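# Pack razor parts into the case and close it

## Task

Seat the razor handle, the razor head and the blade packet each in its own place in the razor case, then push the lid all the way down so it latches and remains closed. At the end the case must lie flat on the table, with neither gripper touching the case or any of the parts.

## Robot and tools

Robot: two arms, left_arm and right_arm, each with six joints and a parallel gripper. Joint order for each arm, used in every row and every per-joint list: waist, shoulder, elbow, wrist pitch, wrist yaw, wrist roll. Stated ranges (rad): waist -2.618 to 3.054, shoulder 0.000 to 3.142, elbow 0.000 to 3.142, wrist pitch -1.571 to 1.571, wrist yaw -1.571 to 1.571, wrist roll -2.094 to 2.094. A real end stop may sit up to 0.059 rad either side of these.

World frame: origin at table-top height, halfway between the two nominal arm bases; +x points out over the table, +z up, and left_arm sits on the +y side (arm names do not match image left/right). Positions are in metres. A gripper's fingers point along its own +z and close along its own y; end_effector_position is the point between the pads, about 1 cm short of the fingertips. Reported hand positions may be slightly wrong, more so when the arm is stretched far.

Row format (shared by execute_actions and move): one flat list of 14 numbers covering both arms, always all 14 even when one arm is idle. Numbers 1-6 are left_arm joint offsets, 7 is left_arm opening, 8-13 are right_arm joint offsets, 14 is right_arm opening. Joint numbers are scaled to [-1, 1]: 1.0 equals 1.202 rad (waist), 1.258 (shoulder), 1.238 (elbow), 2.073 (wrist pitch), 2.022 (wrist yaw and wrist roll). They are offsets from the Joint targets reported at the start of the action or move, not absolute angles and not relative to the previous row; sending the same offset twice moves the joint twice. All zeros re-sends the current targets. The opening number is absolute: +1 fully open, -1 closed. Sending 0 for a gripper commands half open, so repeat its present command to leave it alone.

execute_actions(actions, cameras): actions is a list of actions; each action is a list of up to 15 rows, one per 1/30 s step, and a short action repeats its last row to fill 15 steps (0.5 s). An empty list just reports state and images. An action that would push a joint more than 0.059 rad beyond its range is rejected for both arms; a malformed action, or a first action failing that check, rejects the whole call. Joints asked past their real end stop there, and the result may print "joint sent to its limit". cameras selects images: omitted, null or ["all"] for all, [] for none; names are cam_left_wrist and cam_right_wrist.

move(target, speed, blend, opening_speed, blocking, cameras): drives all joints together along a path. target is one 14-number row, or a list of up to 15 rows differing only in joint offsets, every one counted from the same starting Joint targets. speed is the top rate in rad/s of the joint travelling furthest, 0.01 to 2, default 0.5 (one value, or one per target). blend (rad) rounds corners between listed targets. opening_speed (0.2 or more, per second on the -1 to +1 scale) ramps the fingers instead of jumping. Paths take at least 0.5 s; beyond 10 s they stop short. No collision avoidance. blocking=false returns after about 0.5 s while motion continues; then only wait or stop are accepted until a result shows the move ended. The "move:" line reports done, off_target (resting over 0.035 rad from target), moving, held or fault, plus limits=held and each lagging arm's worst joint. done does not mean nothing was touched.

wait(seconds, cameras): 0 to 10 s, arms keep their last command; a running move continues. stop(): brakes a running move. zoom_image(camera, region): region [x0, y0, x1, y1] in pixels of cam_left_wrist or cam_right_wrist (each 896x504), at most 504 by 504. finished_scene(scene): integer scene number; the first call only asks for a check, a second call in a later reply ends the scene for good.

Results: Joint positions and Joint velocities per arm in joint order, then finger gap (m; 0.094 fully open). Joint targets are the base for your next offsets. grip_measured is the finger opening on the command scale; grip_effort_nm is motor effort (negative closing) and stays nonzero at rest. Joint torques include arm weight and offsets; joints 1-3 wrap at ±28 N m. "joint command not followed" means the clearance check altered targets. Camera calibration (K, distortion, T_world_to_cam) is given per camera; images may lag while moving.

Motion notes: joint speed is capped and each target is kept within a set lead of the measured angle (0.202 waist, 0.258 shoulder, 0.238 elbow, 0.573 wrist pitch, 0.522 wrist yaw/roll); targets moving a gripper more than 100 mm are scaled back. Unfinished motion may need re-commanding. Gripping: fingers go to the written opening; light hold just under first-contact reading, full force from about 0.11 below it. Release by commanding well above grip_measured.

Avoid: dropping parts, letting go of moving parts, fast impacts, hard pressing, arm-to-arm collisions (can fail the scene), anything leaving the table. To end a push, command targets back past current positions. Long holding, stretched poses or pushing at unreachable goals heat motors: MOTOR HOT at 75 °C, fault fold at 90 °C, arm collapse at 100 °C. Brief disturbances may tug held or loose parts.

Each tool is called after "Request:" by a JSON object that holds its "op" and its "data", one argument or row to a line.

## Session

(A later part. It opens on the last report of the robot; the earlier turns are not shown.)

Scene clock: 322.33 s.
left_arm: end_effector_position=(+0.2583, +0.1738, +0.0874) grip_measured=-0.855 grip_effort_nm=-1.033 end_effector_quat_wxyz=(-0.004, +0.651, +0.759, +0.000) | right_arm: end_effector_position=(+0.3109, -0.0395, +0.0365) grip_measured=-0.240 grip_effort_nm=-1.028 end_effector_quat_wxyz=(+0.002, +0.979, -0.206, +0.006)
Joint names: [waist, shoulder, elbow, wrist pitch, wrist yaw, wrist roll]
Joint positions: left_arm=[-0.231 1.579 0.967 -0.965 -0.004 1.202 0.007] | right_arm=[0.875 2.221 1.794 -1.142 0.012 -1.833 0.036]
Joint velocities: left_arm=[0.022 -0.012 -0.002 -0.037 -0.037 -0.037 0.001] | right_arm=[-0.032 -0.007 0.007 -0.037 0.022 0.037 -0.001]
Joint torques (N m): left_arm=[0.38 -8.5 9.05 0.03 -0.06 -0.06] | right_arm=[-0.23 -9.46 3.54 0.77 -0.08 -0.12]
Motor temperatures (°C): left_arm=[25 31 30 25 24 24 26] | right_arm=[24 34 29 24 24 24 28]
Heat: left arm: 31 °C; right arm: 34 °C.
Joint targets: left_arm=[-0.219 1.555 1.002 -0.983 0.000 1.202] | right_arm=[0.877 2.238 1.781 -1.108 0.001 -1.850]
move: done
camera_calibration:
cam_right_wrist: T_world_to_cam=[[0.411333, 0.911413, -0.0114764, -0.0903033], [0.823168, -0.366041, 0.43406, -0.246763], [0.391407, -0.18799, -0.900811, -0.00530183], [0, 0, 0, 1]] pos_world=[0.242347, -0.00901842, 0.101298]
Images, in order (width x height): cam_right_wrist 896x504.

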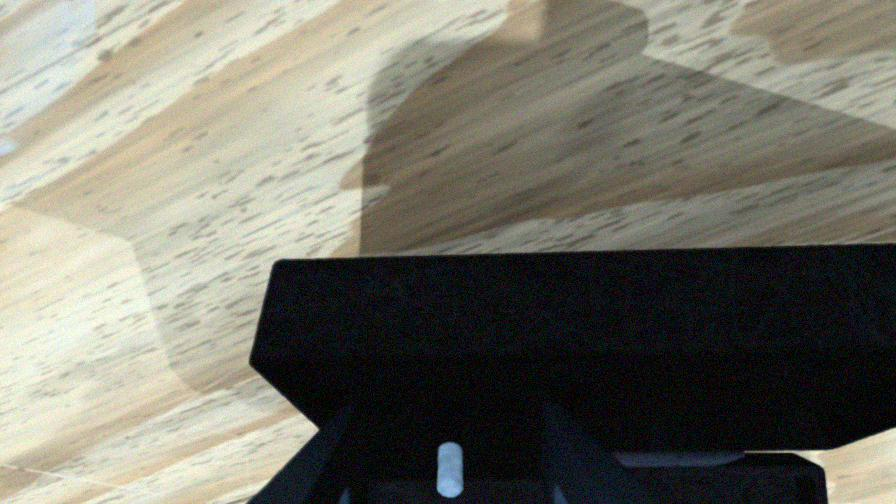

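Request:
{"op": "move", "data": {
  "target": [0,0,0,0,0,0,-0.95,0,-0.0124,0.054,-0.04,0,0,-0.4],
  "cameras": ["cam_right_wrist"],
  "speed": 0.15
}}

Scene clock: 332.43 s.
left_arm: end_effector_position=(+0.2583, +0.1738, +0.0874) grip_measured=-0.855 grip_effort_nm=-1.038 end_effector_quat_wxyz=(-0.004, +0.651, +0.759, +0.000) | right_arm: end_effector_position=(+0.3098, -0.0399, +0.0392) grip_measured=-0.240 grip_effort_nm=-1.028 end_effector_quat_wxyz=(+0.005, +0.979, -0.203, +0.004)
Joint names: [waist, shoulder, elbow, wrist pitch, wrist yaw, wrist roll]
Joint positions: left_arm=[-0.231 1.579 0.967 -0.965 -0.004 1.202 0.007] | right_arm=[0.876 2.221 1.805 -1.159 0.012 -1.836 0.036]
Joint velocities: left_arm=[-0.017 -0.012 0.002 -0.022 -0.022 0.007 -0.001] | right_arm=[0.007 0.012 -0.017 -0.007 -0.022 -0.081 0]
Joint torques (N m): left_arm=[0.36 -8.53 8.99 0.01 -0.05 -0.07] | right_arm=[-0.1 -10.43 8.76 0.09 -0.08 -0.12]
Motor temperatures (°C): left_arm=[25 31 30 25 24 24 26] | right_arm=[24 34 29 24 24 24 28]
Heat: left arm: 31 °C; right arm: 34 °C.
Joint targets: left_arm=[-0.219 1.555 1.002 -0.983 0.000 1.202] | right_arm=[0.877 2.222 1.847 -1.191 0.001 -1.850]
move: off_target (right_arm); right_arm: the elbow is farthest, 0.043 rad from its target
camera_calibration:
cam_right_wrist: T_world_to_cam=[[0.407079, 0.913226, -0.0174491, -0.0878113], [0.826516, -0.360161, 0.432615, -0.247858], [0.388791, -0.19053, -0.90141, -0.00178667], [0, 0, 0, 1]] pos_world=[0.2413, -0.00941772, 0.104085]
Images, in order (width x height): cam_right_wrist 896x504.

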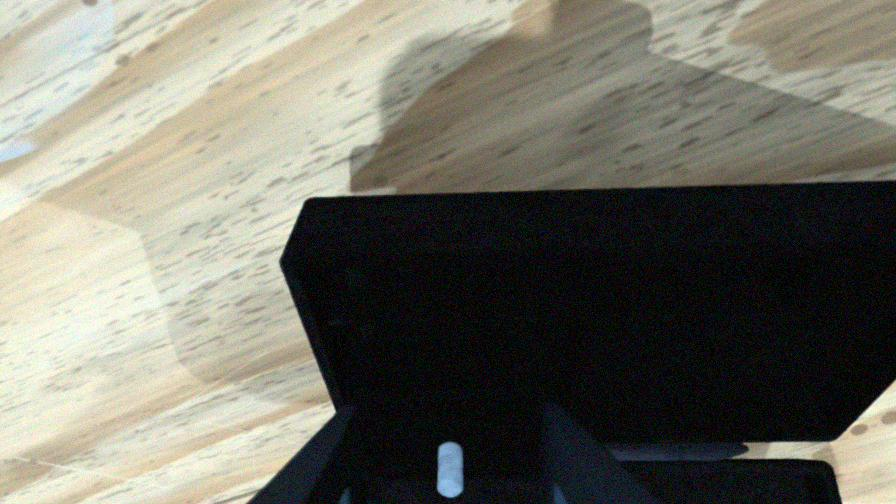

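Request:
{"op": "move", "data": {
  "target": [0,0,0,0,0,0,-0.95,0,-0.01,0.08,-0.06,0,0,-0.4],
  "cameras": ["cam_right_wrist"],
  "speed": 0.2
}}

Scene clock: 337.67 s.
left_arm: end_effector_position=(+0.2583, +0.1738, +0.0874) grip_measured=-0.855 grip_effort_nm=-1.028 end_effector_quat_wxyz=(-0.004, +0.651, +0.759, +0.000) | right_arm: end_effector_position=(+0.3070, -0.0424, +0.0639) grip_measured=-0.240 grip_effort_nm=-1.023 end_effector_quat_wxyz=(+0.017, +0.979, -0.203, -0.002)
Joint names: [waist, shoulder, elbow, wrist pitch, wrist yaw, wrist roll]
Joint positions: left_arm=[-0.231 1.579 0.967 -0.965 -0.004 1.202 0.007] | right_arm=[0.878 2.221 1.903 -1.285 0.012 -1.836 0.036]
Joint velocities: left_arm=[-0.007 -0.002 -0.012 0.007 -0.081 0.007 0] | right_arm=[0.007 0.002 -0.007 -0.022 -0.007 0.066 0.001]
Joint torques (N m): left_arm=[0.44 -8.5 8.92 0.03 -0.08 -0.06] | right_arm=[-0.27 -11.67 8.69 0.13 -0.08 -0.12]
Motor temperatures (°C): left_arm=[25 31 30 25 24 24 26] | right_arm=[24 34 30 24 24 24 28]
Heat: left arm: 31 °C; right arm: 34 °C.
Joint targets: left_arm=[-0.219 1.555 1.002 -0.983 0.000 1.202] | right_arm=[0.877 2.209 1.946 -1.315 0.001 -1.850]
move: off_target (right_arm); right_arm: the elbow is farthest, 0.043 rad from its target
camera_calibration:
cam_right_wrist: T_world_to_cam=[[0.405147, 0.913185, -0.0441449, -0.0816543], [0.834466, -0.349631, 0.42594, -0.258666], [0.373527, -0.209405, -0.903674, 0.0251229], [0, 0, 0, 1]] pos_world=[0.239546, -0.0106112, 0.129274]
Images, in order (width x height): cam_right_wrist 896x504.

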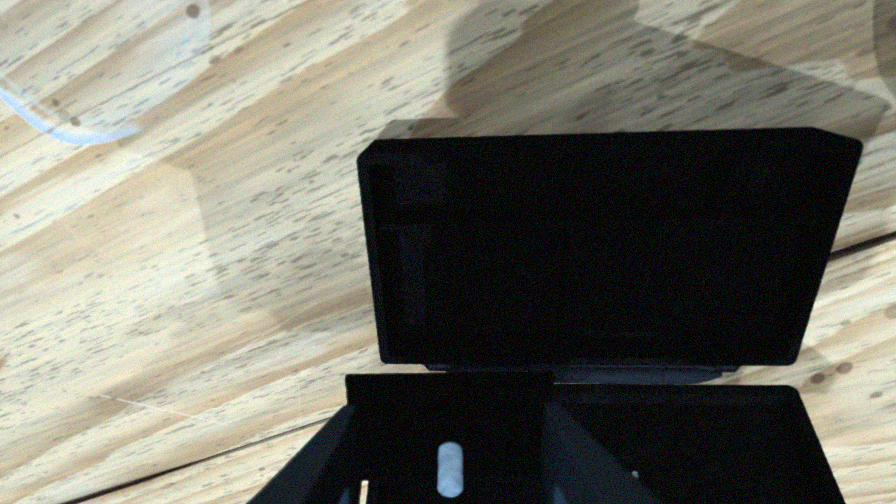

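Request:
{"op": "move", "data": {
  "target": [0,0,0,0,0,0,-0.95,0.03,0.005,0,0,0,0,-0.4],
  "cameras": ["cam_right_wrist"],
  "speed": 0.2
}}

Scene clock: 356.60 s.
left_arm: end_effector_position=(+0.2583, +0.1738, +0.0874) grip_measured=-0.855 grip_effort_nm=-1.033 end_effector_quat_wxyz=(-0.004, +0.651, +0.759, +0.000) | right_arm: end_effector_position=(+0.2941, -0.0325, +0.0639) grip_measured=-0.240 grip_effort_nm=-1.023 end_effector_quat_wxyz=(+0.018, +0.983, -0.184, -0.002)
Joint names: [waist, shoulder, elbow, wrist pitch, wrist yaw, wrist roll]
Joint positions: left_arm=[-0.231 1.579 0.967 -0.965 -0.004 1.202 0.007] | right_arm=[0.916 2.221 1.903 -1.285 0.012 -1.836 0.036]
Joint velocities: left_arm=[-0.007 0.002 0.007 0.007 -0.051 0.037 0.001] | right_arm=[-0.002 -0.017 0.002 -0.037 0.007 -0.007 0]
Joint torques (N m): left_arm=[0.47 -8.54 8.98 0.02 -0.08 -0.01] | right_arm=[0.32 -11.17 8.66 0.06 -0.09 -0.12]
Motor temperatures (°C): left_arm=[25 31 30 25 24 24 26] | right_arm=[24 34 31 24 24 24 28]
Heat: left arm: 31 °C; right arm: 34 °C.
Joint targets: left_arm=[-0.219 1.555 1.002 -0.983 0.000 1.202] | right_arm=[0.913 2.216 1.946 -1.315 0.001 -1.850]
move: off_target (right_arm); right_arm: the elbow is farthest, 0.043 rad from its target
camera_calibration:
cam_right_wrist: T_world_to_cam=[[0.369837, 0.928047, -0.0441449, -0.0746416], [0.847257, -0.31738, 0.42594, -0.247202], [0.381281, -0.19493, -0.903674, 0.0301839], [0, 0, 0, 1]] pos_world=[0.22554, -0.0033023, 0.129274]
Images, in order (width x height): cam_right_wrist 896x504.

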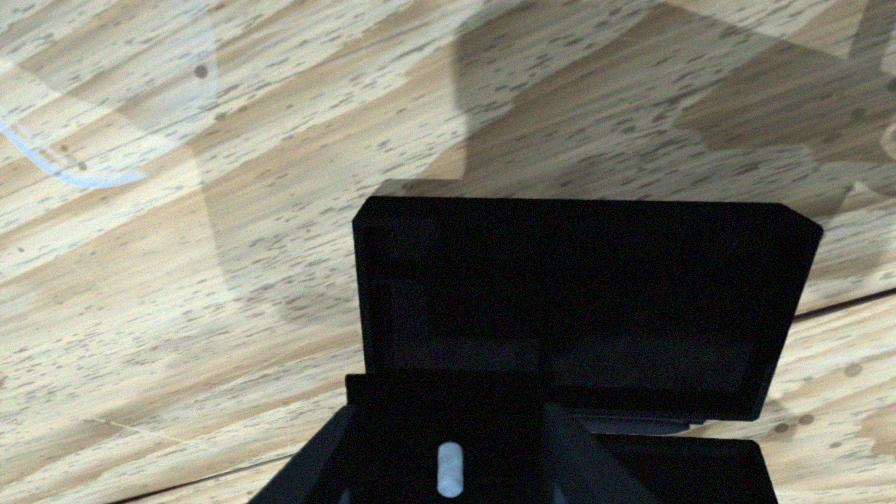

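Request:
{"op": "move", "data": {
  "target": [
    [0,0,0,0,0,0,-0.95,-0.023,0,0,0,0,0,-0.4],
    [0,0,0,0,0,0,-0.95,-0.023,0.005,-0.107,0.08,0,0,-0.4]
  ],
  "cameras": ["cam_right_wrist"],
  "speed": 0.2
}}

Scene clock: 367.43 s.
left_arm: end_effector_position=(+0.2583, +0.1738, +0.0874) grip_measured=-0.855 grip_effort_nm=-1.033 end_effector_quat_wxyz=(-0.004, +0.651, +0.759, +0.000) | right_arm: end_effector_position=(+0.3070, -0.0392, +0.0438) grip_measured=-0.240 grip_effort_nm=-1.028 end_effector_quat_wxyz=(+0.009, +0.979, -0.202, +0.003)
Joint names: [waist, shoulder, elbow, wrist pitch, wrist yaw, wrist roll]
Joint positions: left_arm=[-0.231 1.579 0.967 -0.965 -0.004 1.202 0.007] | right_arm=[0.882 2.221 1.823 -1.185 0.012 -1.833 0.036]
Joint velocities: left_arm=[-0.002 -0.007 -0.002 -0.037 0.007 0.037 0] | right_arm=[-0.007 -0.002 -0.012 0.022 -0.022 0.051 -0.003]
Joint torques (N m): left_arm=[0.42 -8.49 8.98 0.03 -0.05 -0.07] | right_arm=[-0.21 -10.66 3.89 0.77 -0.07 -0.12]
Motor temperatures (°C): left_arm=[25 31 30 25 24 24 26] | right_arm=[24 34 31 24 24 24 28]
Heat: left arm: 31 °C; right arm: 34 °C.
Joint targets: left_arm=[-0.219 1.555 1.002 -0.983 0.000 1.202] | right_arm=[0.886 2.222 1.814 -1.149 0.001 -1.850]
move: off_target (right_arm); right_arm: the wrist pitch is farthest, 0.036 rad from its target
camera_calibration:
cam_right_wrist: T_world_to_cam=[[0.404175, 0.914344, -0.0248397, -0.0860371], [0.829656, -0.355035, 0.430837, -0.247993], [0.385115, -0.194742, -0.902088, 0.0045612], [0, 0, 0, 1]] pos_world=[0.238766, -0.00849042, 0.108822]
Images, in order (width x height): cam_right_wrist 896x504.

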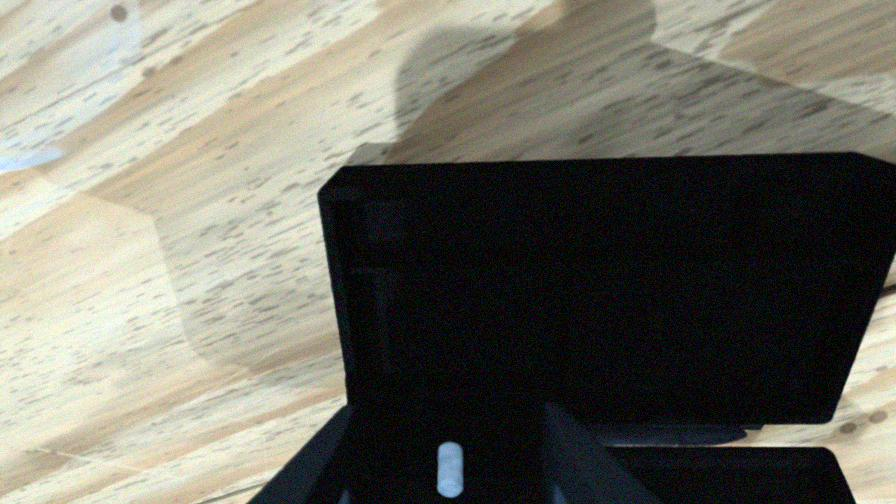

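Request:
{"op": "move", "data": {
  "target": [0,0,0,0,0,0,-0.95,0.013,0,0,0,0,0,-0.4],
  "cameras": ["cam_right_wrist"],
  "speed": 0.05
}}

Scene clock: 373.50 s.
left_arm: end_effector_position=(+0.2583, +0.1738, +0.0874) grip_measured=-0.855 grip_effort_nm=-1.038 end_effector_quat_wxyz=(-0.004, +0.651, +0.759, +0.000) | right_arm: end_effector_position=(+0.3055, -0.0369, +0.0438) grip_measured=-0.240 grip_effort_nm=-1.028 end_effector_quat_wxyz=(+0.007, +0.980, -0.199, +0.003)
Joint names: [waist, shoulder, elbow, wrist pitch, wrist yaw, wrist roll]
Joint positions: left_arm=[-0.231 1.579 0.967 -0.965 -0.004 1.202 0.007] | right_arm=[0.889 2.221 1.823 -1.182 0.012 -1.833 0.036]
Joint velocities: left_arm=[-0.022 -0.002 -0.007 -0.037 -0.007 -0.007 0.001] | right_arm=[-0.012 -0.002 0.007 0.022 -0.051 -0.037 0]
Joint torques (N m): left_arm=[0.51 -8.53 8.96 0.03 -0.05 -0.04] | right_arm=[0.51 -10.69 3.88 0.72 -0.08 -0.12]
Motor temperatures (°C): left_arm=[25 31 30 25 24 24 26] | right_arm=[24 34 30 24 24 24 28]
Heat: left arm: 31 °C; right arm: 34 °C.
Joint targets: left_arm=[-0.219 1.555 1.002 -0.983 0.000 1.202] | right_arm=[0.901 2.222 1.814 -1.149 0.001 -1.850]
move: done
camera_calibration:
cam_right_wrist: T_world_to_cam=[[0.398601, 0.916864, -0.0218704, -0.0857645], [0.831005, -0.35098, 0.431561, -0.246185], [0.388006, -0.190195, -0.901819, 0.0048662], [0, 0, 0, 1]] pos_world=[0.236878, -0.00684605, 0.108756]
Images, in order (width x height): cam_right_wrist 896x504.

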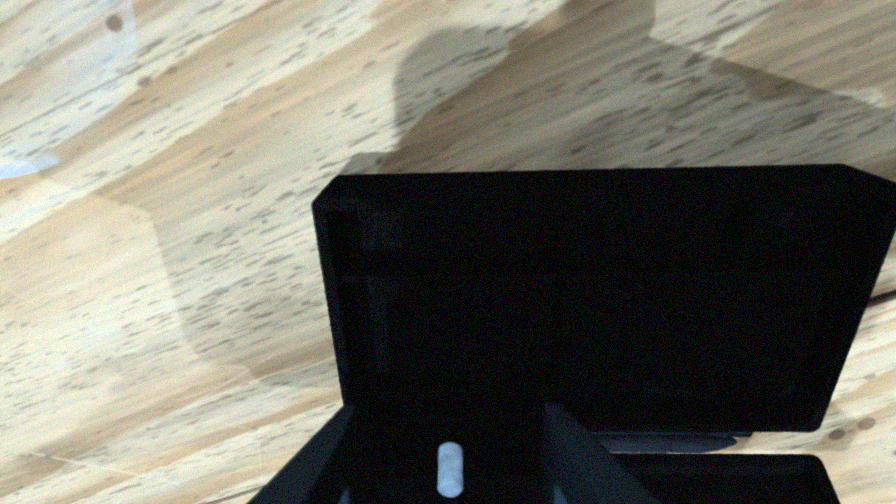

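Request:
{"op": "move", "data": {
  "target": [0,0,0,0,0,0,-0.95,0.006,0,0,0,0,0,-0.4],
  "cameras": [],
  "speed": 0.05
}}

Request:
{"op": "move", "data": {
  "target": [0,0,0,0,0,0,-0.95,0,0.008,-0.02,0.015,0,0,-0.4],
  "cameras": ["cam_right_wrist"],
  "speed": 0.1
}}

Scene clock: 384.93 s.
left_arm: end_effector_position=(+0.2583, +0.1738, +0.0874) grip_measured=-0.855 grip_effort_nm=-1.033 end_effector_quat_wxyz=(-0.004, +0.651, +0.759, +0.000) | right_arm: end_effector_position=(+0.3036, -0.0350, +0.0438) grip_measured=-0.240 grip_effort_nm=-1.033 end_effector_quat_wxyz=(+0.006, +0.981, -0.196, +0.004)
Joint names: [waist, shoulder, elbow, wrist pitch, wrist yaw, wrist roll]
Joint positions: left_arm=[-0.231 1.579 0.967 -0.965 -0.004 1.202 0.007] | right_arm=[0.895 2.221 1.823 -1.181 0.012 -1.833 0.036]
Joint velocities: left_arm=[-0.017 -0.002 -0.007 -0.037 0.037 0.007 0] | right_arm=[-0.007 0.032 -0.007 -0.007 -0.066 -0.007 0.001]
Joint torques (N m): left_arm=[0.44 -8.58 8.98 0.05 -0.05 -0.06] | right_arm=[0.58 -10.7 3.86 0.72 -0.08 -0.12]
Motor temperatures (°C): left_arm=[25 31 30 25 24 24 26] | right_arm=[24 34 29 24 24 24 28]
Heat: left arm: 31 °C; right arm: 34 °C.
Joint targets: left_arm=[-0.219 1.555 1.002 -0.983 0.000 1.202] | right_arm=[0.909 2.222 1.814 -1.149 0.001 -1.850]
move: done
No camera images: "cameras" was empty.

Scene clock: 385.63 s.
left_arm: end_effector_position=(+0.2583, +0.1738, +0.0874) grip_measured=-0.855 grip_effort_nm=-1.043 end_effector_quat_wxyz=(-0.004, +0.651, +0.759, +0.000) | right_arm: end_effector_position=(+0.3026, -0.0353, +0.0388) grip_measured=-0.240 grip_effort_nm=-1.023 end_effector_quat_wxyz=(+0.006, +0.981, -0.195, +0.004)
Joint names: [waist, shoulder, elbow, wrist pitch, wrist yaw, wrist roll]
Joint positions: left_arm=[-0.231 1.579 0.967 -0.965 -0.004 1.202 0.007] | right_arm=[0.896 2.221 1.803 -1.161 0.012 -1.833 0.036]
Joint velocities: left_arm=[-0.012 -0.007 -0.007 -0.007 -0.037 -0.081 0] | right_arm=[-0.017 -0.007 0.002 0.022 -0.037 -0.037 0]
Joint torques (N m): left_arm=[0.39 -8.53 8.95 0.03 -0.06 -0.04] | right_arm=[0.54 -9.89 3.45 0.82 -0.09 -0.13]
Motor temperatures (°C): left_arm=[25 31 30 25 24 24 26] | right_arm=[24 34 29 24 24 24 28]
Heat: left arm: 31 °C; right arm: 34 °C.
Joint targets: left_arm=[-0.219 1.555 1.002 -0.983 0.000 1.202] | right_arm=[0.909 2.232 1.789 -1.118 0.001 -1.850]
move: off_target (right_arm); right_arm: the wrist pitch is farthest, 0.043 rad from its target
camera_calibration:
cam_right_wrist: T_world_to_cam=[[0.391577, 0.91992, -0.0203857, -0.0840672], [0.833268, -0.345121, 0.431921, -0.241581], [0.390297, -0.186117, -0.901681, 0.00125842], [0, 0, 0, 1]] pos_world=[0.23373, -0.00580557, 0.103765]
Images, in order (width x height): cam_right_wrist 896x504.

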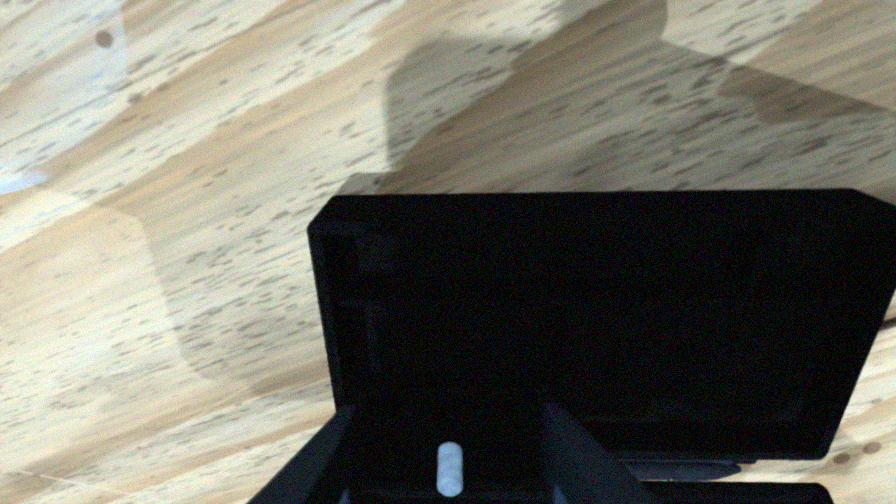

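Request:
{"op": "move", "data": {
  "target": [0,0,0,0,0,0,-0.95,0,0.006,-0.02,0.015,0,0,-0.4],
  "cameras": ["cam_right_wrist"],
  "speed": 0.1
}}

Scene clock: 390.23 s.
left_arm: end_effector_position=(+0.2583, +0.1738, +0.0874) grip_measured=-0.855 grip_effort_nm=-1.038 end_effector_quat_wxyz=(-0.004, +0.651, +0.759, +0.000) | right_arm: end_effector_position=(+0.3016, -0.0333, +0.0321) grip_measured=-0.398 grip_effort_nm=-0.120 end_effector_quat_wxyz=(+0.003, +0.981, -0.193, +0.005)
Joint names: [waist, shoulder, elbow, wrist pitch, wrist yaw, wrist roll]
Joint positions: left_arm=[-0.231 1.579 0.967 -0.965 -0.004 1.202 0.007] | right_arm=[0.901 2.223 1.779 -1.127 0.012 -1.833 0.028]
Joint velocities: left_arm=[0.002 -0.002 -0.002 -0.037 0.007 0.007 0] | right_arm=[-0.012 -0.002 -0.007 0.051 0.007 -0.007 0]
Joint torques (N m): left_arm=[0.51 -8.59 8.92 0.02 -0.05 -0.04] | right_arm=[0.55 -9.43 3.48 0.81 -0.08 -0.12]
Motor temperatures (°C): left_arm=[25 31 30 25 24 24 26] | right_arm=[24 34 29 24 24 24 28]
Heat: left arm: 31 °C; right arm: 34 °C.
Joint targets: left_arm=[-0.219 1.555 1.002 -0.983 0.000 1.202] | right_arm=[0.909 2.240 1.764 -1.087 0.001 -1.850]
move: off_target (right_arm); right_arm: the wrist pitch is farthest, 0.040 rad from its target
camera_calibration:
cam_right_wrist: T_world_to_cam=[[0.387417, 0.921814, -0.0129614, -0.0845657], [0.832836, -0.343923, 0.433706, -0.237088], [0.395339, -0.17882, -0.900961, -0.00535385], [0, 0, 0, 1]] pos_world=[0.232334, -0.00454363, 0.0969068]
Images, in order (width x height): cam_right_wrist 896x504.

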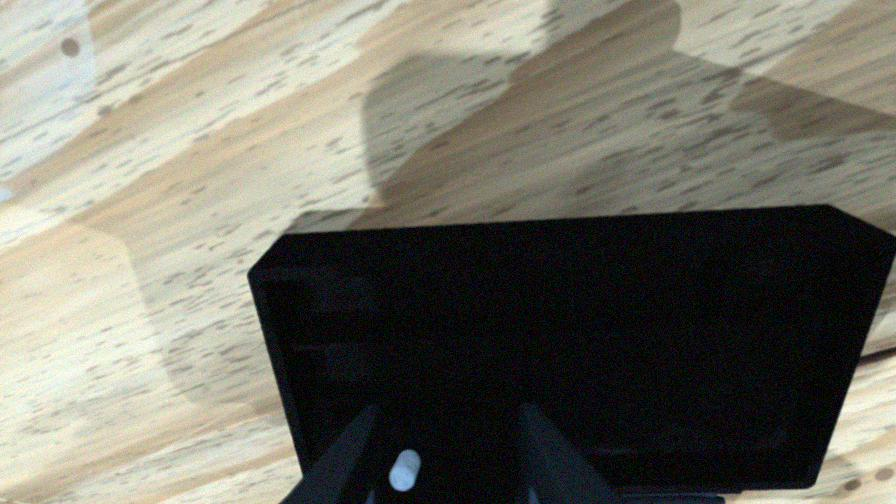

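Request:
{"op": "move", "data": {
  "target": [0,0,0,0,0,0,-0.95,0,-0.02,0.1,-0.06,0,0,-0.4],
  "cameras": ["cam_right_wrist"],
  "speed": 0.2
}}

Request:
{"op": "move", "data": {
  "target": [0,0,0,0,0,0,-0.95,0,-0.12,0.04,0,0,0,-0.4],
  "cameras": ["cam_right_wrist"],
  "speed": 0.4
}}

Scene clock: 397.07 s.
left_arm: end_effector_position=(+0.2583, +0.1738, +0.0874) grip_measured=-0.855 grip_effort_nm=-1.038 end_effector_quat_wxyz=(-0.004, +0.651, +0.759, +0.000) | right_arm: end_effector_position=(+0.3057, -0.0280, +0.0489) grip_measured=-0.398 grip_effort_nm=-0.110 end_effector_quat_wxyz=(-0.004, +0.981, -0.193, +0.009)
Joint names: [waist, shoulder, elbow, wrist pitch, wrist yaw, wrist roll]
Joint positions: left_arm=[-0.231 1.579 0.967 -0.965 -0.004 1.202 0.007] | right_arm=[0.901 2.223 1.846 -1.179 0.012 -1.833 0.028]
Joint velocities: left_arm=[0.007 0.002 0.017 -0.037 -0.022 -0.095 -0.001] | right_arm=[-0.002 -0.007 0.002 0.007 -0.081 0.022 0]
Joint torques (N m): left_arm=[0.43 -8.58 8.99 0.05 -0.09 -0.05] | right_arm=[0.54 -11.48 8.61 0.16 -0.06 -0.13]
Motor temperatures (°C): left_arm=[25 31 30 25 24 24 26] | right_arm=[24 35 29 24 24 24 28]
Heat: left arm: 31 °C; right arm: 35 °C.
Joint targets: left_arm=[-0.219 1.555 1.002 -0.983 0.000 1.202] | right_arm=[0.909 2.214 1.888 -1.212 0.001 -1.850]
move: off_target (right_arm); right_arm: the elbow is farthest, 0.042 rad from its target
camera_calibration:
cam_right_wrist: T_world_to_cam=[[0.387468, 0.921881, 0.00188909, -0.0915728], [0.828788, -0.349237, 0.437201, -0.245004], [0.403707, -0.167836, -0.899362, 0.0068005], [0, 0, 0, 1]] pos_world=[0.235793, -0.0000039001, 0.113405]
Images, in order (width x height): cam_right_wrist 896x504.

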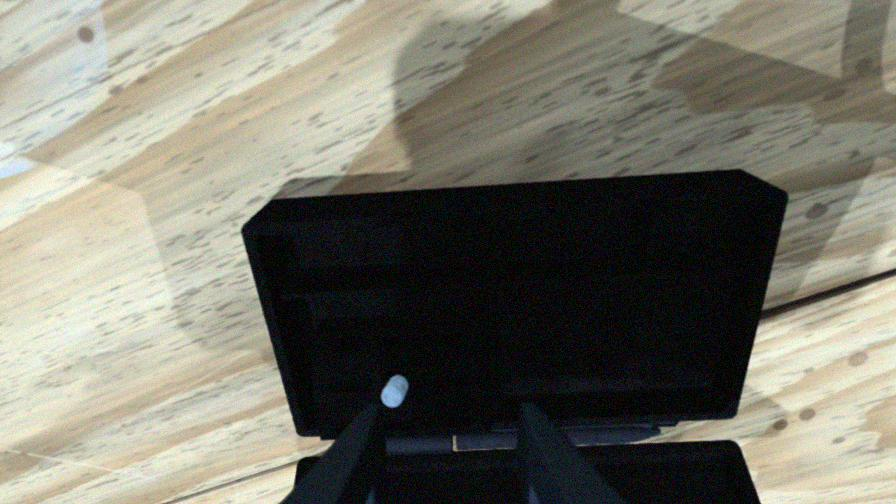

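Scene clock: 397.93 s.
left_arm: end_effector_position=(+0.2583, +0.1738, +0.0874) grip_measured=-0.855 grip_effort_nm=-1.038 end_effector_quat_wxyz=(-0.004, +0.651, +0.759, +0.000) | right_arm: end_effector_position=(+0.3175, -0.0124, +0.1184) grip_measured=-0.398 grip_effort_nm=-0.110 end_effector_quat_wxyz=(-0.085, +0.977, -0.187, +0.050)
Joint names: [waist, shoulder, elbow, wrist pitch, wrist yaw, wrist roll]
Joint positions: left_arm=[-0.231 1.579 0.967 -0.965 -0.004 1.202 0.007] | right_arm=[0.901 2.097 1.904 -1.181 0.012 -1.846 0.028]
Joint velocities: left_arm=[-0.002 0.007 -0.012 0.051 -0.051 -0.007 0.001] | right_arm=[0.022 0.007 -0.022 -0.022 0.037 -0.022 0.002]
Joint torques (N m): left_arm=[0.47 -8.55 8.9 0.05 -0.06 0] | right_arm=[0.57 -12.82 8.14 0.52 -0.08 -0.12]
Motor temperatures (°C): left_arm=[25 31 30 25 24 24 26] | right_arm=[24 35 29 24 24 24 28]
Heat: left arm: 31 °C; right arm: 35 °C.
Joint targets: left_arm=[-0.219 1.555 1.002 -0.983 0.000 1.202] | right_arm=[0.909 2.064 1.938 -1.212 0.001 -1.850]
move: done
camera_calibration:
cam_right_wrist: T_world_to_cam=[[0.366226, 0.913568, 0.176841, -0.124698], [0.782509, -0.405199, 0.472752, -0.269995], [0.503546, -0.0347545, -0.863269, 0.0328306], [0, 0, 0, 1]] pos_world=[0.24041, 0.00565946, 0.178034]
Images, in order (width x height): cam_right_wrist 896x504.

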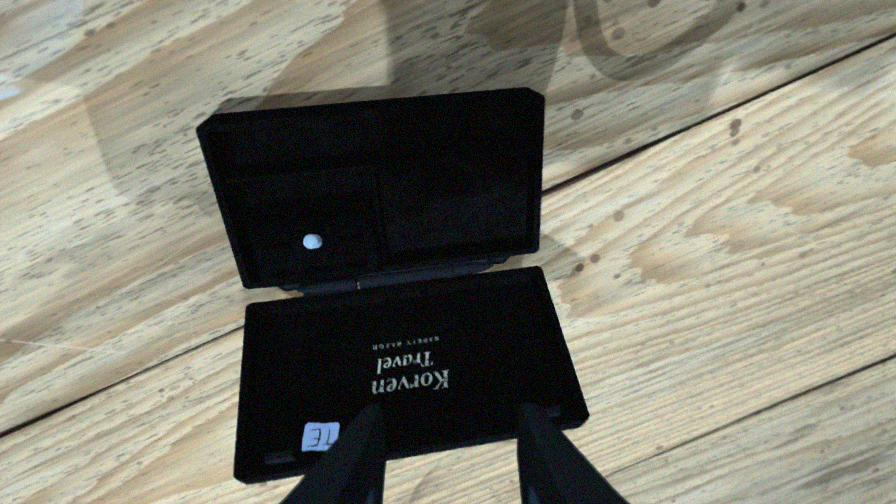

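Request:
{"op": "zoom_image", "data": {
  "camera": "cam_right_wrist",
  "region": [190, 80, 560, 310]
}}

Scaled by 1.362 from the camera's 896x504 image, which has a finer 1280x720 frame.

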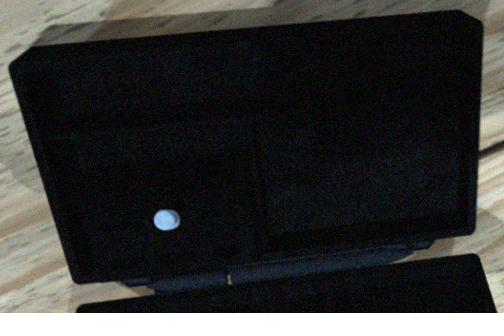

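Request:
{"op": "move", "data": {
  "target": [
    [0,0,0,0,0,-0.5,-0.95,0,-0.08,0,0,0,0,-0.4],
    [0,0,0,0,0,-0.8,-0.95,-0.6,-0.15,0,0,0,0,-0.4]
  ],
  "cameras": [],
  "speed": 1
}}

Request:
{"op": "move", "data": {
  "target": [
    [0,0.2,0.43,-0.064,0,-0.4,-0.95,0,0,0,0,0,0,-0.4],
    [-0.45,0.334,0.43,-0.064,0,-0.765,-0.95,0,0,0,0,0,0,-0.4]
  ],
  "speed": 0.7
}}

Scene clock: 426.33 s.
left_arm: end_effector_position=(+0.2572, +0.1721, +0.0874) grip_measured=-0.855 grip_effort_nm=-1.043 end_effector_quat_wxyz=(-0.006, -0.093, +0.996, -0.002) | right_arm: end_effector_position=(+0.4805, -0.2857, +0.1924) grip_measured=-0.398 grip_effort_nm=-0.115 end_effector_quat_wxyz=(-0.119, +0.838, -0.514, +0.138)
Joint names: [waist, shoulder, elbow, wrist pitch, wrist yaw, wrist roll]
Joint positions: left_arm=[-0.231 1.579 0.967 -0.969 0.007 -0.402 0.007] | right_arm=[0.178 1.925 1.904 -1.182 0.012 -1.847 0.028]
Joint velocities: left_arm=[-0.022 0.012 0.022 -0.022 -0.037 0.007 0.001] | right_arm=[-0.022 -0.002 -0.017 0.066 -0.007 -0.007 -0.001]
Joint torques (N m): left_arm=[0.34 -8.55 8.85 0.05 -0.06 -0.08] | right_arm=[0.57 -12.97 8.21 0.78 -0.09 -0.12]
Motor temperatures (°C): left_arm=[25 31 30 25 24 24 26] | right_arm=[24 37 31 24 24 24 27]
Heat: left arm: 31 °C; right arm: 37 °C.
Joint targets: left_arm=[-0.219 1.555 1.002 -0.983 0.000 -0.415] | right_arm=[0.187 1.875 1.938 -1.212 0.001 -1.850]
move: off_target (right_arm); right_arm: the shoulder is farthest, 0.050 rad from its target
No camera images: "cameras" was empty.

Scene clock: 429.53 s.
left_arm: end_effector_position=(+0.2771, -0.0257, +0.1011) grip_measured=-0.855 grip_effort_nm=-1.038 end_effector_quat_wxyz=(-0.003, -0.562, +0.827, -0.004) | right_arm: end_effector_position=(+0.4805, -0.2857, +0.1924) grip_measured=-0.398 grip_effort_nm=-0.115 end_effector_quat_wxyz=(-0.119, +0.838, -0.514, +0.138)
Joint names: [waist, shoulder, elbow, wrist pitch, wrist yaw, wrist roll]
Joint positions: left_arm=[-0.77 1.965 1.494 -1.093 0.007 -1.949 0.007] | right_arm=[0.178 1.925 1.904 -1.182 0.012 -1.847 0.028]
Joint velocities: left_arm=[0.002 -0.002 -0.002 -0.007 0.007 0.007 0] | right_arm=[-0.017 -0.012 -0.002 0.037 -0.007 -0.037 0.001]
Joint torques (N m): left_arm=[0.39 -9.98 9.69 0 -0.05 -0.08] | right_arm=[0.57 -12.94 8.24 0.79 -0.09 -0.12]
Motor temperatures (°C): left_arm=[25 31 30 25 24 24 26] | right_arm=[24 37 32 24 24 24 27]
Heat: left arm: 31 °C; right arm: 37 °C.
Joint targets: left_arm=[-0.760 1.975 1.534 -1.115 0.000 -1.962] | right_arm=[0.187 1.875 1.938 -1.212 0.001 -1.850]
move: off_target (left_arm, right_arm); left_arm: the elbow is farthest, 0.040 rad from its target; right_arm: the shoulder is farthest, 0.050 rad from its target
camera_calibration:
cam_left_wrist: T_world_to_cam=[[0.91677, -0.398609, 0.025371, -0.265837], [-0.366019, -0.812994, 0.452848, 0.0695038], [-0.159883, -0.424444, -0.891227, 0.215002], [0, 0, 0, 1]] pos_world=[0.303526, 0.0417975, 0.166885]
cam_right_wrist: T_world_to_cam=[[0.835346, 0.43596, 0.334868, -0.340099], [0.239502, -0.836926, 0.492131, -0.409389], [0.494809, -0.330898, -0.803536, -0.0868032], [0, 0, 0, 1]] pos_world=[0.425101, -0.223082, 0.245612]

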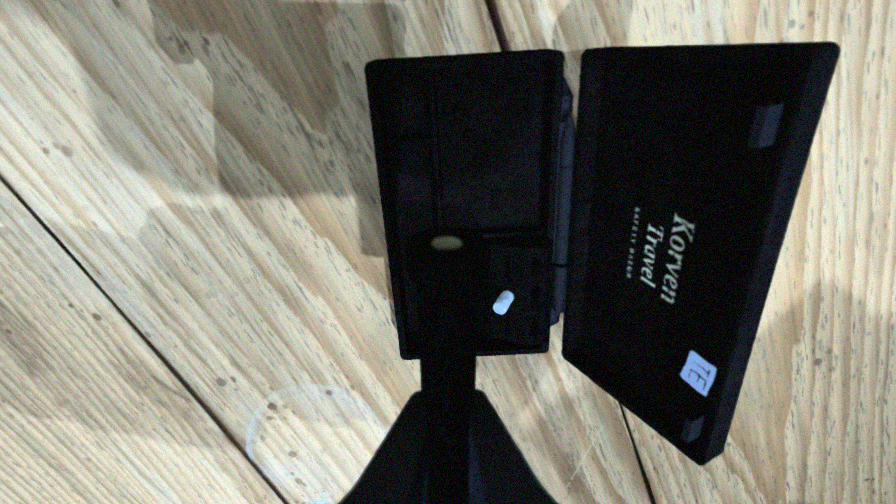

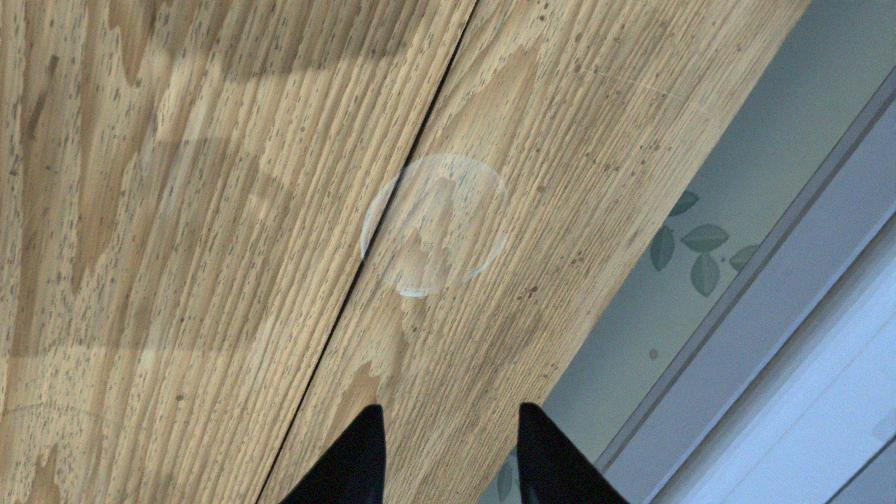

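Request:
{"op": "zoom_image", "data": {
  "camera": "cam_left_wrist",
  "region": [350, 40, 590, 370]
}}

Scaled by 1.527 from the camera's 896x504 image, which has a finer 1280x720 frame.

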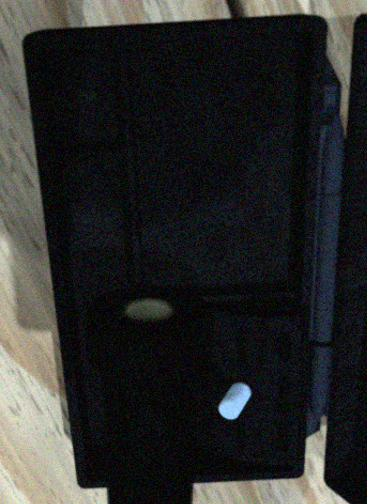

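Request:
{"op": "move", "data": {
  "target": [0,0.0056,-0.173,0.103,0,0,-0.95,0,0,0,0,0,0,-0.4],
  "speed": 0.4,
  "cameras": ["cam_left_wrist"]
}}

Scene clock: 463.13 s.
left_arm: end_effector_position=(+0.2700, -0.0190, +0.0597) grip_measured=-0.855 grip_effort_nm=-1.038 end_effector_quat_wxyz=(-0.002, -0.563, +0.827, -0.007) | right_arm: end_effector_position=(+0.4805, -0.2857, +0.1924) grip_measured=-0.398 grip_effort_nm=-0.115 end_effector_quat_wxyz=(-0.119, +0.838, -0.514, +0.138)
Joint names: [waist, shoulder, elbow, wrist pitch, wrist yaw, wrist roll]
Joint positions: left_arm=[-0.77 1.974 1.335 -0.919 0.007 -1.95 0.007] | right_arm=[0.178 1.925 1.904 -1.182 0.012 -1.847 0.028]
Joint velocities: left_arm=[0.002 0.007 -0.002 -0.022 -0.022 -0.022 -0.001] | right_arm=[-0.012 -0.017 -0.007 -0.007 -0.051 -0.037 -0.001]
Joint torques (N m): left_arm=[0.35 -9.91 4.83 0.47 -0.03 -0.05] | right_arm=[0.5 -12.94 8.24 0.8 -0.09 -0.13]
Motor temperatures (°C): left_arm=[25 33 30 25 24 24 26] | right_arm=[24 37 32 24 23 24 27]
Heat: left arm: 33 °C; right arm: 37 °C.
Joint targets: left_arm=[-0.760 1.982 1.320 -0.902 0.000 -1.962] | right_arm=[0.187 1.875 1.938 -1.212 0.001 -1.850]
move: off_target (right_arm); right_arm: the shoulder is farthest, 0.050 rad from its target
camera_calibration:
cam_left_wrist: T_world_to_cam=[[0.917289, -0.397115, 0.0296849, -0.255948], [-0.366286, -0.812125, 0.45419, 0.0910774], [-0.156258, -0.427496, -0.89041, 0.178764], [0, 0, 0, 1]] pos_world=[0.296072, 0.0487461, 0.125405]
Images, in order (width x height): cam_left_wrist 896x504.

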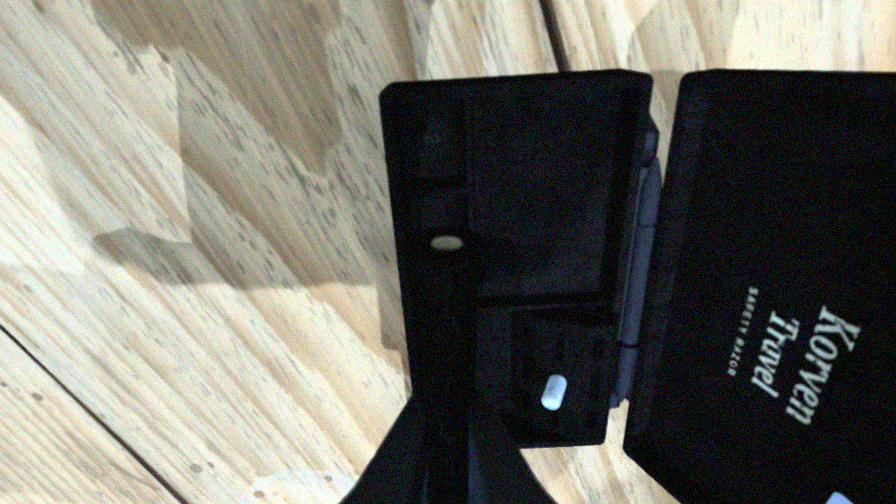

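Request:
{"op": "zoom_image", "data": {
  "camera": "cam_left_wrist",
  "region": [370, 60, 660, 460]
}}

Scaled by 1.260 from the camera's 896x504 image, which has a finer 1280x720 frame.

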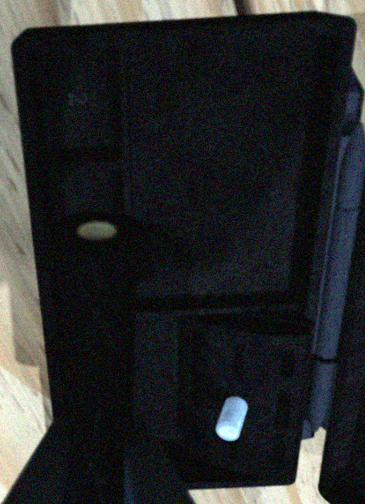

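Request:
{"op": "move", "data": {
  "target": [-0.017,0.04,-0.027,0.037,0,0,-0.95,0,0,0,0,0,0,-0.4],
  "speed": 0.15,
  "cameras": ["cam_left_wrist"]
}}

Request:
{"op": "zoom_image", "data": {
  "camera": "cam_left_wrist",
  "region": [360, 60, 760, 500]
}}

Scene clock: 486.90 s.
left_arm: end_effector_position=(+0.2712, -0.0202, +0.0365) grip_measured=-0.855 grip_effort_nm=-1.038 end_effector_quat_wxyz=(-0.003, -0.563, +0.827, -0.005) | right_arm: end_effector_position=(+0.4805, -0.2857, +0.1924) grip_measured=-0.398 grip_effort_nm=-0.110 end_effector_quat_wxyz=(-0.119, +0.838, -0.514, +0.138)
Joint names: [waist, shoulder, elbow, wrist pitch, wrist yaw, wrist roll]
Joint positions: left_arm=[-0.77 2.02 1.301 -0.843 0.007 -1.95 0.007] | right_arm=[0.178 1.925 1.904 -1.182 0.012 -1.847 0.028]
Joint velocities: left_arm=[-0.002 -0.007 0.002 0.037 0.051 0.022 0.001] | right_arm=[0.002 -0.002 -0.002 -0.051 -0.007 -0.007 0]
Joint torques (N m): left_arm=[-0.42 -9.85 4.62 0.47 -0.07 -0.05] | right_arm=[0.54 -12.93 8.21 0.8 -0.09 -0.12]
Motor temperatures (°C): left_arm=[25 31 30 26 24 24 26] | right_arm=[24 37 32 24 23 24 27]
Heat: left arm: 31 °C; right arm: 37 °C.
Joint targets: left_arm=[-0.780 2.032 1.287 -0.825 0.000 -1.962] | right_arm=[0.187 1.875 1.938 -1.212 0.001 -1.850]
move: off_target (right_arm); right_arm: the shoulder is farthest, 0.050 rad from its target
camera_calibration:
cam_left_wrist: T_world_to_cam=[[0.917352, -0.397175, 0.0267997, -0.256811], [-0.365271, -0.813078, 0.4533, 0.100867], [-0.158249, -0.425625, -0.890955, 0.158356], [0, 0, 0, 1]] pos_world=[0.29749, 0.0474141, 0.102248]
Images, in order (width x height): cam_left_wrist 896x504.

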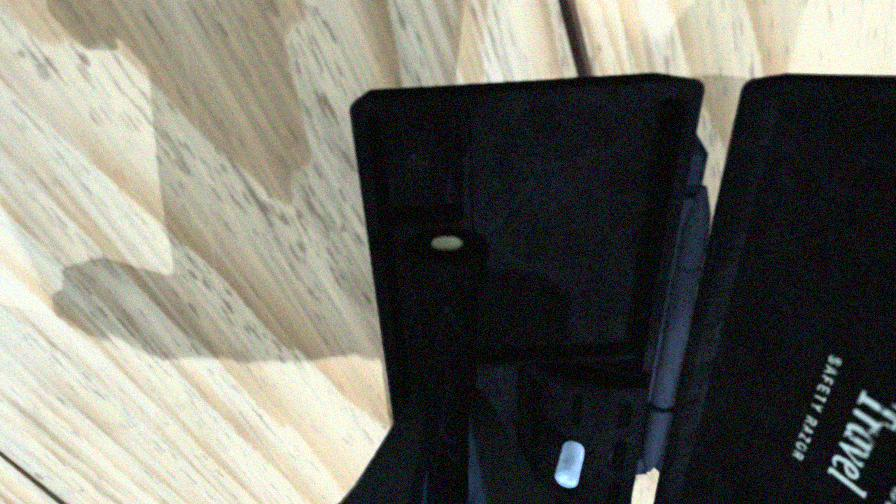

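Scaled by 1.145 from the camera's 896x504 image, which has a finer 1280x720 frame.

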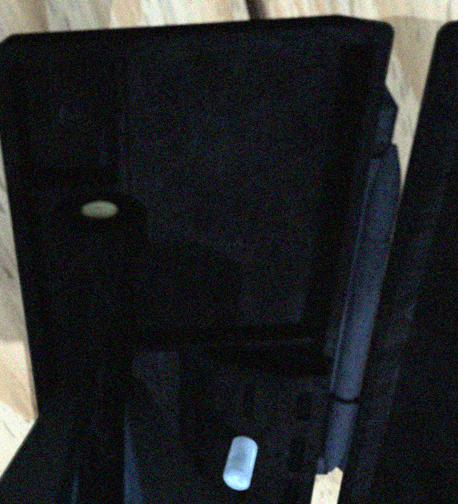

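Request:
{"op": "move", "data": {
  "target": [-0.016,0,0,0,0,0,-0.95,0,0,0,0,0,0,-0.4],
  "speed": 0.1,
  "cameras": ["cam_left_wrist"]
}}

Request:
{"op": "zoom_image", "data": {
  "camera": "cam_left_wrist",
  "region": [340, 60, 740, 500]
}}

Scene clock: 503.47 s.
left_arm: end_effector_position=(+0.2665, -0.0257, +0.0365) grip_measured=-0.855 grip_effort_nm=-1.033 end_effector_quat_wxyz=(-0.002, -0.555, +0.832, -0.006) | right_arm: end_effector_position=(+0.4805, -0.2857, +0.1924) grip_measured=-0.398 grip_effort_nm=-0.115 end_effector_quat_wxyz=(-0.119, +0.838, -0.514, +0.138)
Joint names: [waist, shoulder, elbow, wrist pitch, wrist yaw, wrist roll]
Joint positions: left_arm=[-0.79 2.02 1.301 -0.841 0.007 -1.95 0.007] | right_arm=[0.178 1.925 1.904 -1.182 0.012 -1.847 0.028]
Joint velocities: left_arm=[-0.007 -0.007 -0.002 -0.139 -0.007 -0.081 0] | right_arm=[-0.007 -0.007 -0.007 -0.037 0.037 -0.081 -0.001]
Joint torques (N m): left_arm=[-0.39 -9.84 4.56 0.44 -0.04 -0.04] | right_arm=[0.54 -12.98 8.2 0.79 -0.09 -0.12]
Motor temperatures (°C): left_arm=[25 32 30 26 24 24 26] | right_arm=[24 38 32 24 23 24 26]
Heat: left arm: 32 °C; right arm: 38 °C.
Joint targets: left_arm=[-0.799 2.032 1.287 -0.825 0.000 -1.962] | right_arm=[0.187 1.875 1.938 -1.212 0.001 -1.850]
move: off_target (right_arm); right_arm: the shoulder is farthest, 0.050 rad from its target
camera_calibration:
cam_left_wrist: T_world_to_cam=[[0.909219, -0.415359, 0.0282423, -0.253011], [-0.381909, -0.805146, 0.453746, 0.0993334], [-0.165728, -0.42334, -0.890684, 0.157335], [0, 0, 0, 1]] pos_world=[0.294054, 0.0414939, 0.10221]
Images, in order (width x height): cam_left_wrist 896x504.

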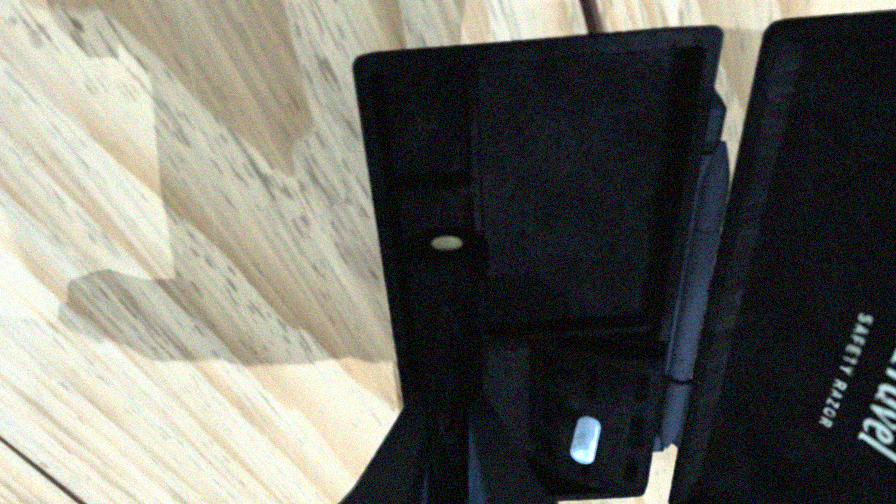

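Scaled by 1.145 from the camera's 896x504 image, which has a finer 1280x720 frame.

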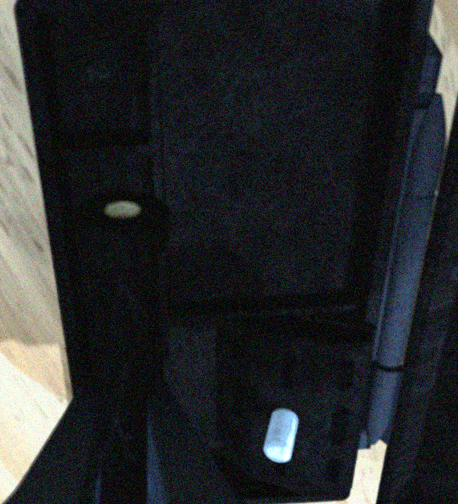

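Request:
{"op": "move", "data": {
  "target": [0.001,0.012,-0.011,0,0,0,-0.95,0,0,0,0,0,0,-0.4],
  "speed": 0.1,
  "cameras": ["cam_left_wrist"]
}}

Request:
{"op": "zoom_image", "data": {
  "camera": "cam_left_wrist",
  "region": [340, 60, 740, 500]
}}

Scene clock: 520.83 s.
left_arm: end_effector_position=(+0.2631, -0.0223, +0.0299) grip_measured=-0.855 grip_effort_nm=-1.033 end_effector_quat_wxyz=(-0.004, -0.555, +0.832, +0.004) | right_arm: end_effector_position=(+0.4805, -0.2857, +0.1924) grip_measured=-0.398 grip_effort_nm=-0.110 end_effector_quat_wxyz=(-0.119, +0.838, -0.514, +0.138)
Joint names: [waist, shoulder, elbow, wrist pitch, wrist yaw, wrist roll]
Joint positions: left_arm=[-0.79 2.033 1.29 -0.838 0.007 -1.952 0.007] | right_arm=[0.178 1.925 1.904 -1.182 0.012 -1.847 0.028]
Joint velocities: left_arm=[0.002 -0.007 -0.022 -0.066 0.051 0.007 0.001] | right_arm=[0.007 -0.012 -0.002 -0.022 -0.007 0.022 -0.001]
Joint torques (N m): left_arm=[-0.39 -9.54 4.42 0.37 -0.04 -0.08] | right_arm=[0.54 -12.98 8.17 0.79 -0.1 -0.12]
Motor temperatures (°C): left_arm=[25 32 29 26 24 24 27] | right_arm=[24 38 32 24 23 24 26]
Heat: left arm: 32 °C; right arm: 38 °C.
Joint targets: left_arm=[-0.798 2.047 1.273 -0.825 0.000 -1.962] | right_arm=[0.187 1.875 1.938 -1.212 0.001 -1.850]
move: off_target (right_arm); right_arm: the shoulder is farthest, 0.050 rad from its target
camera_calibration:
cam_left_wrist: T_world_to_cam=[[0.910125, -0.414226, 0.00947866, -0.24798], [-0.374238, -0.812015, 0.447859, 0.101694], [-0.177818, -0.411154, -0.894054, 0.15591], [0, 0, 0, 1]] pos_world=[0.291473, 0.0439603, 0.0961985]
Images, in order (width x height): cam_left_wrist 896x504.

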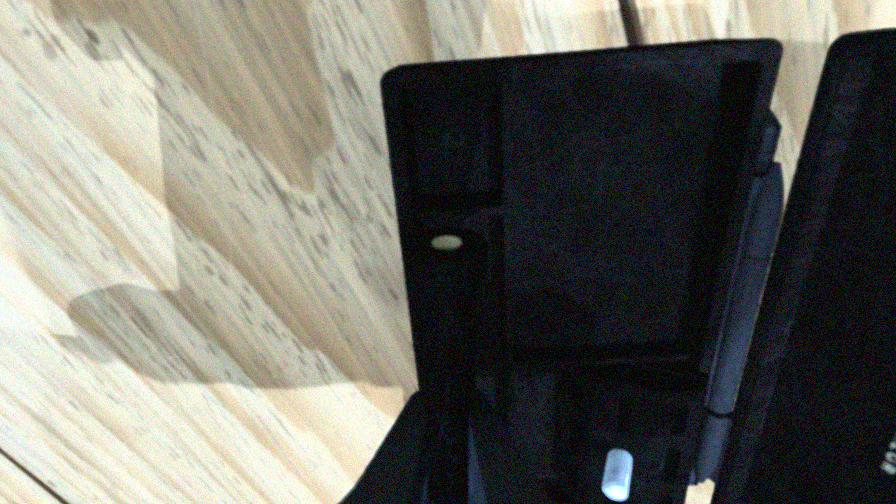

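Scaled by 1.145 from the camera's 896x504 image, which has a finer 1280x720 frame.

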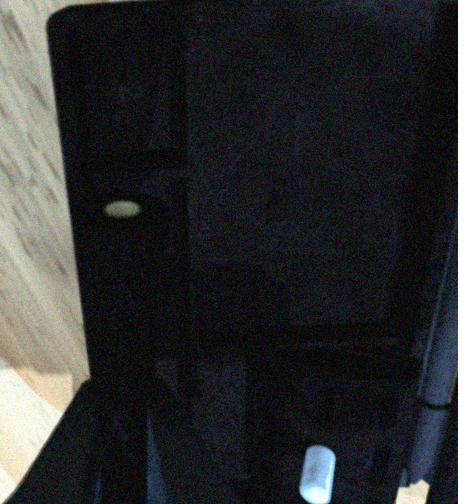

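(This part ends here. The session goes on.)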